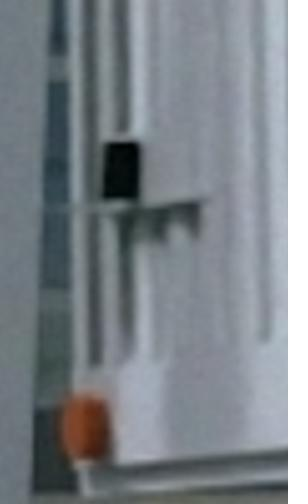

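Call:
move(
  arm3={"target": [-0.060, -0.0745, 0.640, 0.036, 0.716, -0.693, -0.026], "speed": 0.15},
  arm4={"target": [-0.045, -0.2457, 0.655, 0.045, 0.708, -0.702, -0.036], "speed": 0.15},
)

Call:
move(
  arm3={"target": [-0.020, -0.0745, 0.640, 0.036, 0.716, -0.693, -0.026], "speed": 0.15},
  arm4={"target": [0.015, -0.2457, 0.655, 0.045, 0.708, -0.702, -0.036], "speed": 0.15},
)

Call:
move(
  arm3={"target": [-0.038, -0.0745, 0.640, 0.036, 0.716, -0.693, -0.026], "speed": 0.15},
  arm4={"target": [-0.010, -0.2457, 0.655, 0.045, 0.708, -0.702, -0.036], "speed": 0.15},
  cameras=["cam_low", "arm3_cam_wrist"],
)

Call:
zoom_image(
  camera="cam_low",
  region=[160, 240, 230, 420],
)

Scene clock: 494.13 s.
Joint torques (N m): arm1=[-1.14 -22.24 -2.22 -1.81 0.1 -0.03] | arm2=[0.26 -24.7 -3.34 -2.47 -0.08 0.28] | arm3=[-0.09 -32.21 -8.73 -4.49 -0.99 0.38] | arm4=[3.43 -29.51 -0.77 -6.12 -2.03 0.36]
Heat: arm1: hottest joint2_rad 48 °C; arm2: hottest joint2_rad 41 °C; arm3: hottest joint2_rad 41 °C; arm4: hottest joint2_rad 45 °C.
move: arm3 off_target; arm4 off_target
Joint velocities: within noise
arm1, arm2: as last shown
arm1.joint_positions: joint1_rad=-0.885 joint2_rad=+2.434 joint3_rad=+1.158 joint4_rad=-0.293 joint5_rad=+0.031 joint6_rad=-0.949 hand_little=+0.812 hand_ring=+0.858 hand_middle=+0.875 hand_index=+0.792 hand_thumb_turn=-1.000 hand_thumb_bend=-0.543 hand_force_limit=+1.000 hand_speed=-0.900
arm1.little_load_n: 9.0
arm1.ring_load_n: 1.0
arm1.hand: x=-0.0770 y=+0.2961 z=+0.5736 quat_wxyz=(+0.017, +0.752, -0.659, +0.002)
arm1.hand_target: x=-0.0917 y=+0.3004 z=+0.6073 quat_wxyz=(+0.016, +0.743, -0.669, -0.008)
arm2.joint_positions: joint1_rad=-0.276 joint2_rad=+2.362 joint3_rad=+0.958 joint4_rad=-0.183 joint5_rad=+0.029 joint6_rad=-0.391 hand_little=+0.782 hand_ring=+0.821 hand_middle=+0.849 hand_index=+0.857 hand_thumb_turn=-1.000 hand_thumb_bend=-0.590 hand_force_limit=+1.000 hand_speed=-0.900
arm2.ring_load_n: 14.0
arm2.middle_load_n: 9.5
arm2.thumb_bend_load_n: 22.5
arm2.hand: x=-0.0553 y=+0.1108 z=+0.5747 quat_wxyz=(+0.017, +0.747, -0.664, +0.000)
arm2.hand_target: x=-0.0666 y=+0.1186 z=+0.6114 quat_wxyz=(+0.020, +0.743, -0.669, -0.012)
arm3.joint_positions: joint1_rad=+0.177 joint2_rad=+2.614 joint3_rad=+1.155 joint4_rad=-0.126 joint5_rad=+0.024 joint6_rad=+0.161 hand_little=+0.791 hand_ring=+0.774 hand_middle=+0.857 hand_index=+0.867 hand_thumb_turn=-1.000 hand_thumb_bend=-0.730 hand_force_limit=+1.000 hand_speed=-0.900
arm3.joint_status: not commanded
arm3.hand_stopped_by: force,force,force,force,force,target
arm3.little_load_n: 12.0
arm3.ring_load_n: 7.5
arm3.middle_load_n: 8.5
arm3.index_load_n: 5.5
arm3.thumb_bend_load_n: 21.0
arm3.thumb_turn_load_n: 1.0
arm3.hand: x=-0.0346 y=-0.0796 z=+0.5608 quat_wxyz=(+0.016, +0.724, -0.689, +0.001)
arm3.hand_target: x=-0.0605 y=-0.0754 z=+0.6228 quat_wxyz=(+0.036, +0.718, -0.695, -0.026)
arm3.hand_status: off_target (0.083 m and 4.0 deg from the pose sent, 0.083 m and 3.1 deg at the start)
arm4.joint_positions: joint1_rad=+0.708 joint2_rad=+2.379 joint3_rad=+1.233 joint4_rad=-0.430 joint5_rad=-0.011 joint6_rad=+0.692 hand_little=+0.858 hand_ring=+0.877 hand_middle=+0.823 hand_index=+0.886 hand_thumb_turn=-1.000 hand_thumb_bend=-0.545 hand_force_limit=+1.000 hand_speed=-0.900
arm4.joint_status: not commanded
arm4.hand_stopped_by: force,force,force,force,force,target
arm4.little_load_n: 10.5
arm4.ring_load_n: 12.5
arm4.middle_load_n: 10.0
arm4.index_load_n: 7.0
arm4.thumb_bend_load_n: 22.0
arm4.thumb_turn_load_n: 1.0
arm4.hand: x=-0.0122 y=-0.2497 z=+0.5843 quat_wxyz=(+0.009, +0.716, -0.698, -0.004)
arm4.hand_target: x=-0.0425 y=-0.2455 z=+0.6434 quat_wxyz=(+0.042, +0.709, -0.703, -0.035)
arm4.hand_status: off_target (0.078 m and 5.6 deg from the pose sent, 0.103 m and 3.7 deg at the start; pose on its path clipped on 4 of 37 steps)
pictures: none

Scene clock: 495.17 s.
Joint torques (N m): arm1=[-1.38 -21.83 -2.09 -1.83 0.13 -0.06] | arm2=[0.26 -24.35 -3.23 -2.54 -0.07 0.24] | arm3=[-1.38 -31.97 -2.28 -6.35 -0.94 0.29] | arm4=[-0.44 -27.63 4.94 -6.09 -1.09 -0.08]
Heat: arm1: hottest joint2_rad 48 °C; arm2: hottest joint2_rad 41 °C; arm3: hottest joint2_rad 41 °C; arm4: hottest joint2_rad 46 °C.
move: arm3 off_target; arm4 off_target
Joint velocities: within noise
arm1, arm2: as last shown
arm1.joint_positions: joint1_rad=-0.885 joint2_rad=+2.432 joint3_rad=+1.157 joint4_rad=-0.293 joint5_rad=+0.029 joint6_rad=-0.948 hand_little=+0.812 hand_ring=+0.857 hand_middle=+0.875 hand_index=+0.792 hand_thumb_turn=-1.000 hand_thumb_bend=-0.543 hand_force_limit=+1.000 hand_speed=-0.900
arm1.little_load_n: 8.5
arm1.ring_load_n: 0.0
arm1.middle_load_n: 0.5
arm1.thumb_bend_load_n: 29.5
arm1.thumb_turn_load_n: 2.0
arm1.hand: x=-0.0764 y=+0.2959 z=+0.5744 quat_wxyz=(+0.016, +0.751, -0.660, +0.003)
arm1.hand_target: x=-0.0916 y=+0.3004 z=+0.6073 quat_wxyz=(+0.016, +0.743, -0.669, -0.008)
arm2.joint_positions: joint1_rad=-0.276 joint2_rad=+2.361 joint3_rad=+0.957 joint4_rad=-0.183 joint5_rad=+0.028 joint6_rad=-0.391 hand_little=+0.782 hand_ring=+0.821 hand_middle=+0.849 hand_index=+0.857 hand_thumb_turn=-1.000 hand_thumb_bend=-0.590 hand_force_limit=+1.000 hand_speed=-0.900
arm2.ring_load_n: 13.0
arm2.middle_load_n: 8.5
arm2.index_load_n: 4.0
arm2.thumb_bend_load_n: 23.0
arm2.hand: x=-0.0552 y=+0.1108 z=+0.5753 quat_wxyz=(+0.016, +0.747, -0.665, +0.000)
arm2.hand_target: x=-0.0667 y=+0.1187 z=+0.6114 quat_wxyz=(+0.020, +0.743, -0.669, -0.012)
arm3.joint_positions: joint1_rad=+0.176 joint2_rad=+2.614 joint3_rad=+1.180 joint4_rad=-0.173 joint5_rad=+0.024 joint6_rad=+0.151 hand_little=+0.791 hand_ring=+0.774 hand_middle=+0.857 hand_index=+0.867 hand_thumb_turn=-1.000 hand_thumb_bend=-0.730 hand_force_limit=+1.000 hand_speed=-0.900
arm3.joint_status: not commanded
arm3.hand_stopped_by: force,force,force,force,force,target
arm3.little_load_n: 12.0
arm3.ring_load_n: 8.5
arm3.middle_load_n: 10.5
arm3.index_load_n: 7.5
arm3.thumb_bend_load_n: 23.5
arm3.thumb_turn_load_n: 2.0
arm3.hand: x=-0.0311 y=-0.0798 z=+0.5633 quat_wxyz=(+0.025, +0.727, -0.686, -0.006)
arm3.hand_target: x=-0.0221 y=-0.0748 z=+0.6273 quat_wxyz=(+0.033, +0.718, -0.695, -0.024)
arm3.hand_status: off_target (0.078 m and 3.1 deg from the pose sent, 0.081 m and 4.0 deg at the start)
arm4.joint_positions: joint1_rad=+0.687 joint2_rad=+2.403 joint3_rad=+1.311 joint4_rad=-0.532 joint5_rad=-0.034 joint6_rad=+0.653 hand_little=+0.857 hand_ring=+0.877 hand_middle=+0.823 hand_index=+0.887 hand_thumb_turn=-1.000 hand_thumb_bend=-0.532 hand_force_limit=+1.000 hand_speed=-0.900
arm4.joint_status: not commanded
arm4.hand_stopped_by: force,force,force,force,force,target
arm4.little_load_n: 4.0
arm4.ring_load_n: 12.5
arm4.middle_load_n: 14.5
arm4.index_load_n: 13.5
arm4.thumb_bend_load_n: 42.0
arm4.thumb_turn_load_n: 1.5
arm4.hand: x=-0.0005 y=-0.2487 z=+0.5887 quat_wxyz=(+0.032, +0.722, -0.691, -0.019)
arm4.hand_target: x=+0.0141 y=-0.2455 z=+0.6485 quat_wxyz=(+0.041, +0.709, -0.703, -0.035)
arm4.hand_status: off_target (0.068 m and 3.2 deg from the pose sent, 0.076 m and 5.6 deg at the start)
pictures: none

Scene clock: 496.13 s.
Joint torques (N m): arm1=[-1.32 -21.95 -2.09 -1.8 0.12 -0.06] | arm2=[0.09 -24.35 -3.22 -2.51 -0.06 0.27] | arm3=[-0.79 -32.32 -6.01 -4.77 -0.95 0.38] | arm4=[1.44 -29.16 0.75 -5.04 -1.2 0.21]
Heat: arm1: hottest joint2_rad 48 °C; arm2: hottest joint2_rad 42 °C; arm3: hottest joint2_rad 41 °C; arm4: hottest joint2_rad 46 °C.
move: arm3 off_target; arm4 off_target
Joint velocities: within noise
arm1, arm2: as last shown
arm1.middle_load_n: 0.0
arm1.thumb_turn_load_n: 1.5
arm1.hand: x=-0.0765 y=+0.2958 z=+0.5744 quat_wxyz=(+0.016, +0.751, -0.660, +0.003)
arm1.hand_target: x=-0.0917 y=+0.3003 z=+0.6073 quat_wxyz=(+0.016, +0.743, -0.669, -0.008)
arm2.little_load_n: 5.5
arm2.ring_load_n: 13.5
arm2.middle_load_n: 9.0
arm3.joint_positions: joint1_rad=+0.176 joint2_rad=+2.615 joint3_rad=+1.180 joint4_rad=-0.173 joint5_rad=+0.023 joint6_rad=+0.151 hand_little=+0.791 hand_ring=+0.774 hand_middle=+0.857 hand_index=+0.867 hand_thumb_turn=-1.000 hand_thumb_bend=-0.730 hand_force_limit=+1.000 hand_speed=-0.900
arm3.joint_status: not commanded
arm3.hand_stopped_by: force,force,force,force,force,target
arm3.little_load_n: 12.0
arm3.ring_load_n: 8.5
arm3.middle_load_n: 10.5
arm3.index_load_n: 8.0
arm3.thumb_bend_load_n: 24.0
arm3.thumb_turn_load_n: 1.5
arm3.hand: x=-0.0315 y=-0.0798 z=+0.5630 quat_wxyz=(+0.025, +0.727, -0.686, -0.006)
arm3.hand_target: x=-0.0394 y=-0.0749 z=+0.6253 quat_wxyz=(+0.035, +0.718, -0.695, -0.026)
arm3.hand_status: off_target (0.077 m and 3.0 deg from the pose sent, 0.077 m and 3.1 deg at the start)
arm4.joint_positions: joint1_rad=+0.688 joint2_rad=+2.401 joint3_rad=+1.300 joint4_rad=-0.520 joint5_rad=-0.034 joint6_rad=+0.655 hand_little=+0.857 hand_ring=+0.877 hand_middle=+0.823 hand_index=+0.887 hand_thumb_turn=-1.000 hand_thumb_bend=-0.532 hand_force_limit=+1.000 hand_speed=-0.900
arm4.joint_status: not commanded
arm4.hand_stopped_by: force,force,force,force,force,target
arm4.little_load_n: 4.0
arm4.ring_load_n: 12.5
arm4.middle_load_n: 14.0
arm4.index_load_n: 13.5
arm4.thumb_bend_load_n: 39.0
arm4.thumb_turn_load_n: 2.0
arm4.hand: x=-0.0026 y=-0.2498 z=+0.5877 quat_wxyz=(+0.030, +0.721, -0.692, -0.018)
arm4.hand_target: x=-0.0097 y=-0.2453 z=+0.6462 quat_wxyz=(+0.043, +0.709, -0.703, -0.036)
arm4.hand_status: off_target (0.068 m and 3.3 deg from the pose sent, 0.067 m and 3.2 deg at the start)
pictures: arm3_cam_wrist, cam_low

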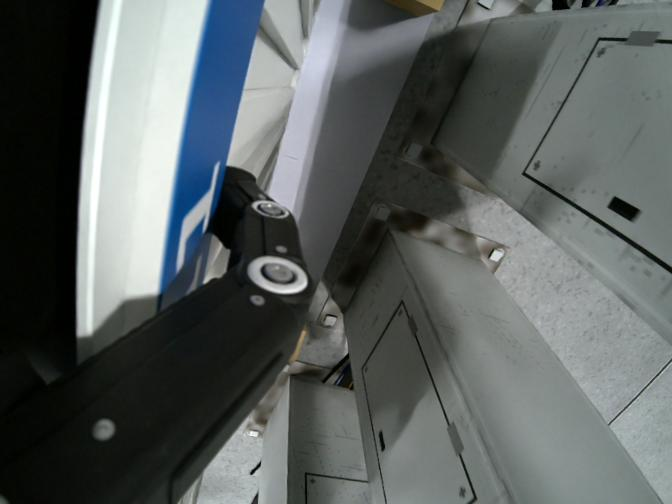

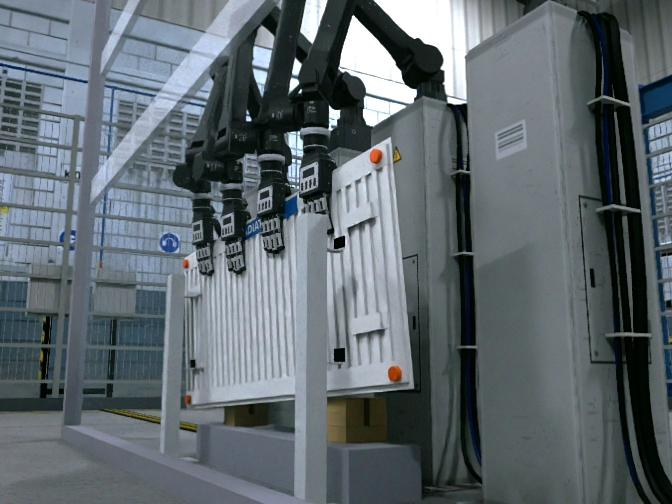

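Scaled by 2.800 from the camera's image (finer frame: 960x720).

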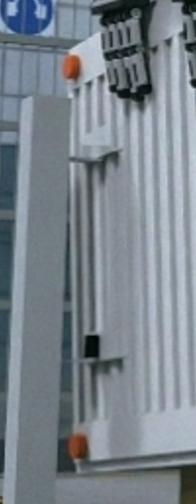

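Call:
zoom_image(
  camera="cam_low",
  region=[300, 140, 420, 400],
)

Scaled by 1.938 from the camera's image (finer frame: 960x720).

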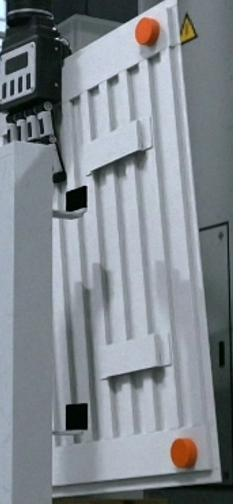

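Call:
move(
  arm1={"target": [-0.062, 0.3000, 0.612, 0.014, 0.738, -0.673, -0.008], "speed": 0.05},
  arm2={"target": [-0.046, 0.119, 0.615, 0.018, 0.738, -0.673, -0.012], "speed": 0.05},
  arm3={"target": [-0.026, -0.0745, 0.630, 0.030, 0.712, -0.699, -0.022], "speed": 0.05},
  arm4={"target": [-0.006, -0.2457, 0.630, 0.035, 0.704, -0.707, -0.030], "speed": 0.05},
  cameras=["cam_low"],
)

Call:
zoom_image(
  camera="cam_low",
  region=[300, 140, 420, 400],
)

Scene clock: 500.97 s.
Joint torques (N m): arm1=[1.55 -21.01 1.06 -2.62 -0.02 0.4] | arm2=[0.91 -23.24 0.2 -3.08 -0.09 0.48] | arm3=[-1.26 -30.86 -3.64 -4.6 -0.9 0.45] | arm4=[1.38 -25.99 1.78 -3.34 -1.01 0.25]
Heat: arm1: hottest joint2_rad 49 °C; arm2: hottest joint2_rad 42 °C; arm3: hottest joint2_rad 42 °C; arm4: hottest joint2_rad 47 °C.
move: arm1 off_target; arm2 off_target; arm3 off_target; arm4 off_target
Joint velocities: within noise
arm1.joint_positions: joint1_rad=-0.877 joint2_rad=+2.432 joint3_rad=+1.179 joint4_rad=-0.320 joint5_rad=+0.029 joint6_rad=-0.934 hand_little=+0.812 hand_ring=+0.858 hand_middle=+0.875 hand_index=+0.792 hand_thumb_turn=-1.000 hand_thumb_bend=-0.543 hand_force_limit=+1.000 hand_speed=-0.900
arm1.joint_status: not commanded
arm1.hand_stopped_by: force,force,force,force,force,target
arm1.little_load_n: 11.0
arm1.ring_load_n: 3.0
arm1.middle_load_n: 0.0
arm1.index_load_n: 1.0
arm1.thumb_bend_load_n: 28.0
arm1.thumb_turn_load_n: 2.0
arm1.hand: x=-0.0689 y=+0.2938 z=+0.5773 quat_wxyz=(+0.016, +0.749, -0.662, +0.001)
arm1.hand_target: x=-0.0626 y=+0.2999 z=+0.6091 quat_wxyz=(+0.014, +0.739, -0.673, -0.007)
arm1.hand_status: off_target (0.036 m and 2.0 deg from the pose sent, 0.041 m and 2.5 deg at the start)
arm2.joint_positions: joint1_rad=-0.276 joint2_rad=+2.361 joint3_rad=+0.973 joint4_rad=-0.205 joint5_rad=+0.025 joint6_rad=-0.391 hand_little=+0.782 hand_ring=+0.821 hand_middle=+0.849 hand_index=+0.857 hand_thumb_turn=-1.000 hand_thumb_bend=-0.590 hand_force_limit=+1.000 hand_speed=-0.900
arm2.joint_status: not commanded
arm2.hand_stopped_by: force,force,force,force,force,target
arm2.little_load_n: 5.0
arm2.ring_load_n: 13.0
arm2.middle_load_n: 9.0
arm2.index_load_n: 4.5
arm2.thumb_bend_load_n: 23.0
arm2.thumb_turn_load_n: 4.0
arm2.hand: x=-0.0513 y=+0.1105 z=+0.5768 quat_wxyz=(+0.017, +0.747, -0.665, -0.004)
arm2.hand_target: x=-0.0469 y=+0.1186 z=+0.6108 quat_wxyz=(+0.017, +0.739, -0.674, -0.011)
arm2.hand_status: off_target (0.039 m and 1.6 deg from the pose sent, 0.042 m and 2.0 deg at the start)
arm3.joint_positions: joint1_rad=+0.175 joint2_rad=+2.615 joint3_rad=+1.180 joint4_rad=-0.171 joint5_rad=+0.022 joint6_rad=+0.151 hand_little=+0.791 hand_ring=+0.774 hand_middle=+0.857 hand_index=+0.867 hand_thumb_turn=-1.000 hand_thumb_bend=-0.730 hand_force_limit=+1.000 hand_speed=-0.900
arm3.joint_status: not commanded
arm3.hand_stopped_by: force,force,force,force,force,target
arm3.little_load_n: 11.0
arm3.ring_load_n: 8.0
arm3.middle_load_n: 10.0
arm3.index_load_n: 7.5
arm3.thumb_bend_load_n: 22.5
arm3.thumb_turn_load_n: 2.0
arm3.hand: x=-0.0309 y=-0.0800 z=+0.5630 quat_wxyz=(+0.024, +0.727, -0.686, -0.006)
arm3.hand_target: x=-0.0275 y=-0.0749 z=+0.6193 quat_wxyz=(+0.029, +0.713, -0.700, -0.021)
arm3.hand_status: off_target (0.067 m and 3.0 deg from the pose sent, 0.067 m and 3.0 deg at the start)
arm4.joint_positions: joint1_rad=+0.689 joint2_rad=+2.399 joint3_rad=+1.292 joint4_rad=-0.504 joint5_rad=-0.030 joint6_rad=+0.661 hand_little=+0.857 hand_ring=+0.877 hand_middle=+0.823 hand_index=+0.887 hand_thumb_turn=-1.000 hand_thumb_bend=-0.532 hand_force_limit=+1.000 hand_speed=-0.900
arm4.joint_status: not commanded
arm4.hand_stopped_by: force,force,force,force,force,target
arm4.little_load_n: 3.0
arm4.ring_load_n: 10.5
arm4.middle_load_n: 11.5
arm4.index_load_n: 11.0
arm4.thumb_bend_load_n: 34.5
arm4.thumb_turn_load_n: 1.5
arm4.hand: x=-0.0018 y=-0.2495 z=+0.5867 quat_wxyz=(+0.025, +0.720, -0.694, -0.016)
arm4.hand_target: x=-0.0058 y=-0.2455 z=+0.6262 quat_wxyz=(+0.034, +0.705, -0.708, -0.030)
arm4.hand_status: off_target (0.044 m and 3.1 deg from the pose sent, 0.043 m and 3.0 deg at the start)

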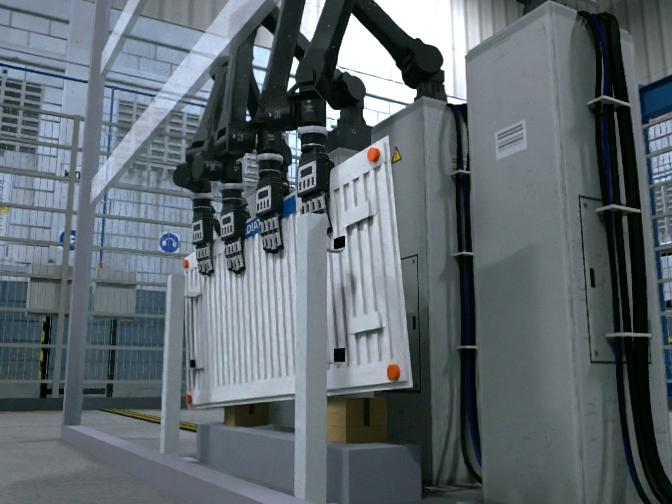

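Scaled by 1.938 from the camera's image (finer frame: 960x720).

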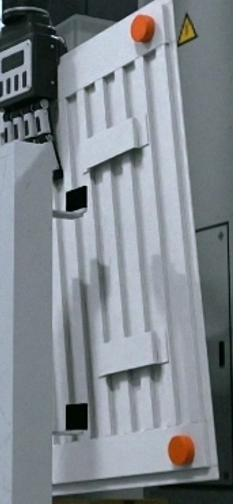

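Call:
move(
  arm1={"target": [-0.030, 0.3000, 0.606, 0.010, 0.736, -0.675, -0.006], "speed": 0.05},
  arm2={"target": [-0.022, 0.119, 0.610, 0.012, 0.736, -0.675, -0.008], "speed": 0.05},
  arm3={"target": [-0.016, -0.0745, 0.625, 0.024, 0.710, -0.701, -0.016], "speed": 0.05},
  arm4={"target": [-0.002, -0.2457, 0.625, 0.030, 0.702, -0.709, -0.026], "speed": 0.05},
  cameras=["cam_low"],
)

Call:
zoom_image(
  camera="cam_low",
  region=[300, 140, 420, 400],
)

Scene clock: 502.53 s.
Joint torques (N m): arm1=[2.43 -20.37 3.18 -2.07 -0.55 0.51] | arm2=[1.38 -22.65 2.06 -2.48 -0.38 0.38] | arm3=[-1.38 -30.21 -2.58 -4.51 -0.78 0.15] | arm4=[1.26 -25.41 1.96 -3.1 -0.94 0.19]
Heat: arm1: hottest joint2_rad 48 °C; arm2: hottest joint2_rad 43 °C; arm3: hottest joint2_rad 42 °C; arm4: hottest joint2_rad 47 °C.
move: arm1 off_target; arm2 off_target; arm3 off_target; arm4 off_target
Joint velocities: within noise
arm1.joint_positions: joint1_rad=-0.851 joint2_rad=+2.448 joint3_rad=+1.228 joint4_rad=-0.376 joint5_rad=+0.035 joint6_rad=-0.898 hand_little=+0.812 hand_ring=+0.858 hand_middle=+0.875 hand_index=+0.792 hand_thumb_turn=-1.000 hand_thumb_bend=-0.543 hand_force_limit=+1.000 hand_speed=-0.900
arm1.joint_status: not commanded
arm1.hand_stopped_by: force,force,force,force,force,target
arm1.little_load_n: 9.5
arm1.ring_load_n: 2.5
arm1.middle_load_n: 0.5
arm1.index_load_n: 1.5
arm1.thumb_bend_load_n: 28.5
arm1.thumb_turn_load_n: 3.5
arm1.hand: x=-0.0544 y=+0.2959 z=+0.5775 quat_wxyz=(+0.018, +0.746, -0.666, -0.010)
arm1.hand_target: x=-0.0310 y=+0.3000 z=+0.6044 quat_wxyz=(+0.010, +0.737, -0.675, -0.005)
arm1.hand_status: off_target (0.038 m and 1.9 deg from the pose sent, 0.049 m and 2.3 deg at the start)
arm2.joint_positions: joint1_rad=-0.270 joint2_rad=+2.370 joint3_rad=+1.016 joint4_rad=-0.249 joint5_rad=+0.024 joint6_rad=-0.364 hand_little=+0.782 hand_ring=+0.821 hand_middle=+0.849 hand_index=+0.857 hand_thumb_turn=-1.000 hand_thumb_bend=-0.590 hand_force_limit=+1.000 hand_speed=-0.900
arm2.joint_status: not commanded
arm2.hand_stopped_by: force,force,force,force,force,target
arm2.little_load_n: 3.5
arm2.ring_load_n: 11.5
arm2.middle_load_n: 7.0
arm2.index_load_n: 2.0
arm2.thumb_bend_load_n: 23.5
arm2.thumb_turn_load_n: 4.5
arm2.hand: x=-0.0379 y=+0.1112 z=+0.5772 quat_wxyz=(+0.018, +0.740, -0.672, -0.008)
arm2.hand_target: x=-0.0232 y=+0.1188 z=+0.6073 quat_wxyz=(+0.012, +0.737, -0.676, -0.008)
arm2.hand_status: off_target (0.037 m and 0.9 deg from the pose sent, 0.045 m and 1.8 deg at the start)
arm3.joint_positions: joint1_rad=+0.172 joint2_rad=+2.615 joint3_rad=+1.188 joint4_rad=-0.167 joint5_rad=+0.022 joint6_rad=+0.180 hand_little=+0.791 hand_ring=+0.774 hand_middle=+0.857 hand_index=+0.866 hand_thumb_turn=-1.000 hand_thumb_bend=-0.730 hand_force_limit=+1.000 hand_speed=-0.900
arm3.joint_status: not commanded
arm3.hand_stopped_by: force,force,force,force,force,target
arm3.little_load_n: 9.5
arm3.ring_load_n: 5.5
arm3.middle_load_n: 6.0
arm3.index_load_n: 2.5
arm3.thumb_bend_load_n: 21.0
arm3.thumb_turn_load_n: 0.5
arm3.hand: x=-0.0242 y=-0.0779 z=+0.5625 quat_wxyz=(+0.019, +0.716, -0.698, -0.002)
arm3.hand_target: x=-0.0176 y=-0.0745 z=+0.6159 quat_wxyz=(+0.023, +0.711, -0.702, -0.015)
arm3.hand_status: off_target (0.063 m and 1.8 deg from the pose sent, 0.064 m and 2.8 deg at the start)
arm4.joint_positions: joint1_rad=+0.689 joint2_rad=+2.398 joint3_rad=+1.292 joint4_rad=-0.498 joint5_rad=-0.025 joint6_rad=+0.675 hand_little=+0.857 hand_ring=+0.877 hand_middle=+0.823 hand_index=+0.887 hand_thumb_turn=-1.000 hand_thumb_bend=-0.532 hand_force_limit=+1.000 hand_speed=-0.900
arm4.joint_status: not commanded
arm4.hand_stopped_by: force,force,force,force,force,target
arm4.little_load_n: 2.5
arm4.ring_load_n: 8.5
arm4.middle_load_n: 9.0
arm4.index_load_n: 8.5
arm4.thumb_bend_load_n: 24.0
arm4.thumb_turn_load_n: 1.0
arm4.hand: x=+0.0004 y=-0.2484 z=+0.5862 quat_wxyz=(+0.023, +0.715, -0.698, -0.013)
arm4.hand_target: x=-0.0019 y=-0.2454 z=+0.6220 quat_wxyz=(+0.029, +0.703, -0.710, -0.026)
arm4.hand_status: off_target (0.039 m and 2.6 deg from the pose sent, 0.039 m and 3.0 deg at the start)

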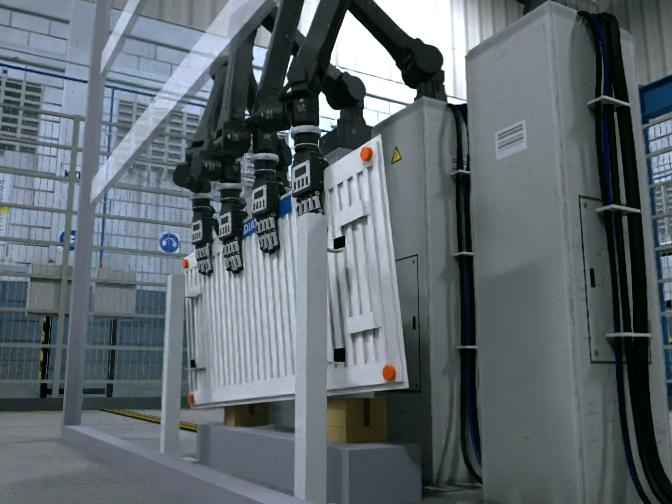

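Scaled by 1.938 from the camera's image (finer frame: 960x720).

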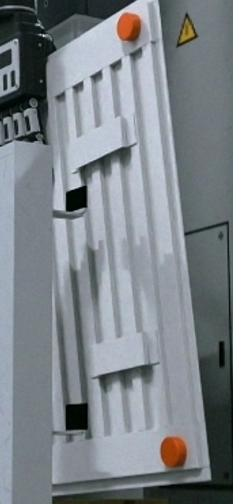

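Call:
move(
  arm1={"target": [0.000, 0.3000, 0.604, 0.010, 0.734, -0.678, -0.006], "speed": 0.05},
  arm2={"target": [0.000, 0.119, 0.607, 0.012, 0.733, -0.679, -0.008], "speed": 0.05},
  arm3={"target": [-0.004, -0.0745, 0.616, 0.022, 0.707, -0.705, -0.014], "speed": 0.05},
  arm4={"target": [0.004, -0.2457, 0.622, 0.028, 0.700, -0.712, -0.024], "speed": 0.05},
  cameras=["cam_low", "arm1_cam_wrist"],
)

Call:
zoom_image(
  camera="cam_low",
  region=[300, 140, 420, 400],
)

Scene clock: 506.20 s.
Joint torques (N m): arm1=[3.78 -21.19 4.04 -1.8 -0.63 0.4] | arm2=[1.14 -23.24 3.37 -2.22 -0.53 0.28] | arm3=[-1.79 -28.81 -1.31 -4.03 -0.82 -0.11] | arm4=[0.32 -23.41 2.97 -2.95 -0.88 0]
Heat: arm1: hottest joint2_rad 48 °C; arm2: hottest joint2_rad 43 °C; arm3: hottest joint2_rad 43 °C; arm4: hottest joint2_rad 47 °C.
move: arm1 off_target; arm2 off_target; arm3 off_target; arm4 off_target
Joint velocities: within noise
arm1.joint_positions: joint1_rad=-0.824 joint2_rad=+2.487 joint3_rad=+1.293 joint4_rad=-0.431 joint5_rad=+0.036 joint6_rad=-0.842 hand_little=+0.812 hand_ring=+0.858 hand_middle=+0.875 hand_index=+0.792 hand_thumb_turn=-1.000 hand_thumb_bend=-0.543 hand_force_limit=+1.000 hand_speed=-0.900
arm1.joint_status: not commanded
arm1.hand_stopped_by: force,force,force,force,force,target
arm1.little_load_n: 1.0
arm1.ring_load_n: 6.0
arm1.middle_load_n: 3.0
arm1.index_load_n: 3.0
arm1.thumb_bend_load_n: 27.0
arm1.thumb_turn_load_n: 3.5
arm1.hand: x=-0.0382 y=+0.3011 z=+0.5699 quat_wxyz=(+0.019, +0.736, -0.676, -0.024)
arm1.hand_target: x=-0.0014 y=+0.3008 z=+0.6023 quat_wxyz=(+0.009, +0.735, -0.678, -0.006)
arm1.hand_status: off_target (0.051 m and 2.4 deg from the pose sent, 0.061 m and 2.2 deg at the start)
arm2.joint_positions: joint1_rad=-0.256 joint2_rad=+2.393 joint3_rad=+1.071 joint4_rad=-0.300 joint5_rad=+0.027 joint6_rad=-0.334 hand_little=+0.782 hand_ring=+0.821 hand_middle=+0.849 hand_index=+0.857 hand_thumb_turn=-1.000 hand_thumb_bend=-0.590 hand_force_limit=+1.000 hand_speed=-0.900
arm2.joint_status: not commanded
arm2.hand_stopped_by: force,force,force,force,force,target
arm2.little_load_n: 2.5
arm2.ring_load_n: 11.0
arm2.middle_load_n: 7.5
arm2.index_load_n: 3.0
arm2.thumb_bend_load_n: 25.0
arm2.thumb_turn_load_n: 5.0
arm2.hand: x=-0.0255 y=+0.1145 z=+0.5738 quat_wxyz=(+0.025, +0.735, -0.678, -0.016)
arm2.hand_target: x=-0.0013 y=+0.1190 z=+0.6047 quat_wxyz=(+0.012, +0.734, -0.679, -0.008)
arm2.hand_status: off_target (0.042 m and 1.7 deg from the pose sent, 0.049 m and 1.4 deg at the start)
arm3.joint_positions: joint1_rad=+0.172 joint2_rad=+2.619 joint3_rad=+1.215 joint4_rad=-0.190 joint5_rad=+0.024 joint6_rad=+0.207 hand_little=+0.791 hand_ring=+0.774 hand_middle=+0.857 hand_index=+0.866 hand_thumb_turn=-1.000 hand_thumb_bend=-0.730 hand_force_limit=+1.000 hand_speed=-0.900
arm3.joint_status: not commanded
arm3.hand_stopped_by: force,force,force,force,force,target
arm3.little_load_n: 7.0
arm3.ring_load_n: 2.5
arm3.middle_load_n: 2.0
arm3.index_load_n: 0.0
arm3.thumb_bend_load_n: 23.0
arm3.thumb_turn_load_n: 4.0
arm3.hand: x=-0.0143 y=-0.0749 z=+0.5621 quat_wxyz=(+0.020, +0.706, -0.707, -0.001)
arm3.hand_target: x=-0.0052 y=-0.0743 z=+0.6094 quat_wxyz=(+0.021, +0.708, -0.706, -0.013)
arm3.hand_status: off_target (0.055 m and 1.5 deg from the pose sent, 0.057 m and 1.9 deg at the start)
arm4.joint_positions: joint1_rad=+0.689 joint2_rad=+2.393 joint3_rad=+1.292 joint4_rad=-0.495 joint5_rad=-0.022 joint6_rad=+0.693 hand_little=+0.857 hand_ring=+0.877 hand_middle=+0.822 hand_index=+0.887 hand_thumb_turn=-1.000 hand_thumb_bend=-0.539 hand_force_limit=+1.000 hand_speed=-0.900
arm4.joint_status: not commanded
arm4.hand_stopped_by: force,force,force,force,force,target
arm4.little_load_n: 1.5
arm4.ring_load_n: 6.0
arm4.middle_load_n: 6.5
arm4.index_load_n: 6.5
arm4.thumb_bend_load_n: 16.5
arm4.thumb_turn_load_n: 2.5
arm4.hand: x=+0.0034 y=-0.2459 z=+0.5882 quat_wxyz=(+0.019, +0.709, -0.705, -0.011)
arm4.hand_target: x=+0.0040 y=-0.2454 z=+0.6198 quat_wxyz=(+0.027, +0.701, -0.713, -0.024)
arm4.hand_status: off_target (0.034 m and 2.2 deg from the pose sent, 0.036 m and 2.7 deg at the start)
pictures: arm1_cam_wrist, cam_low

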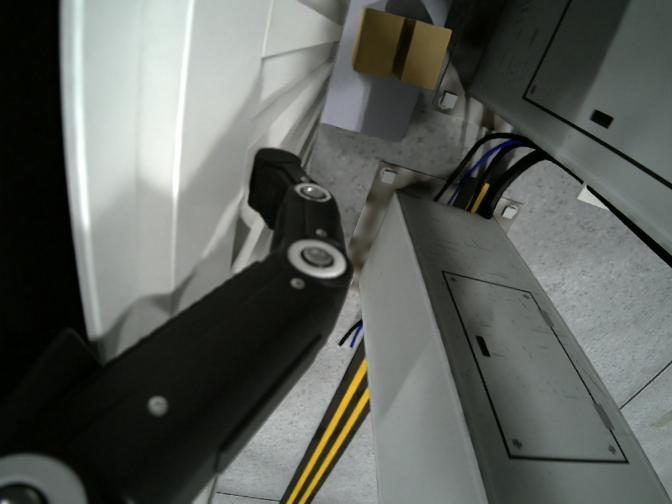

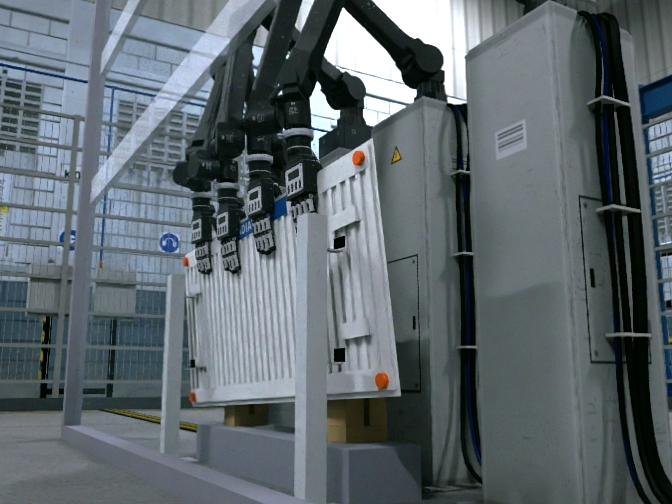

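Scaled by 1.938 from the camera's image (finer frame: 960x720).

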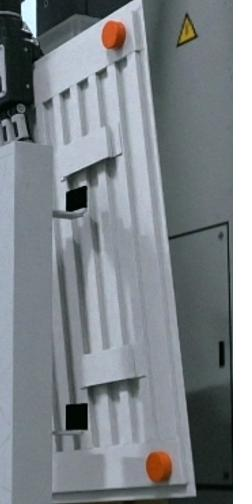

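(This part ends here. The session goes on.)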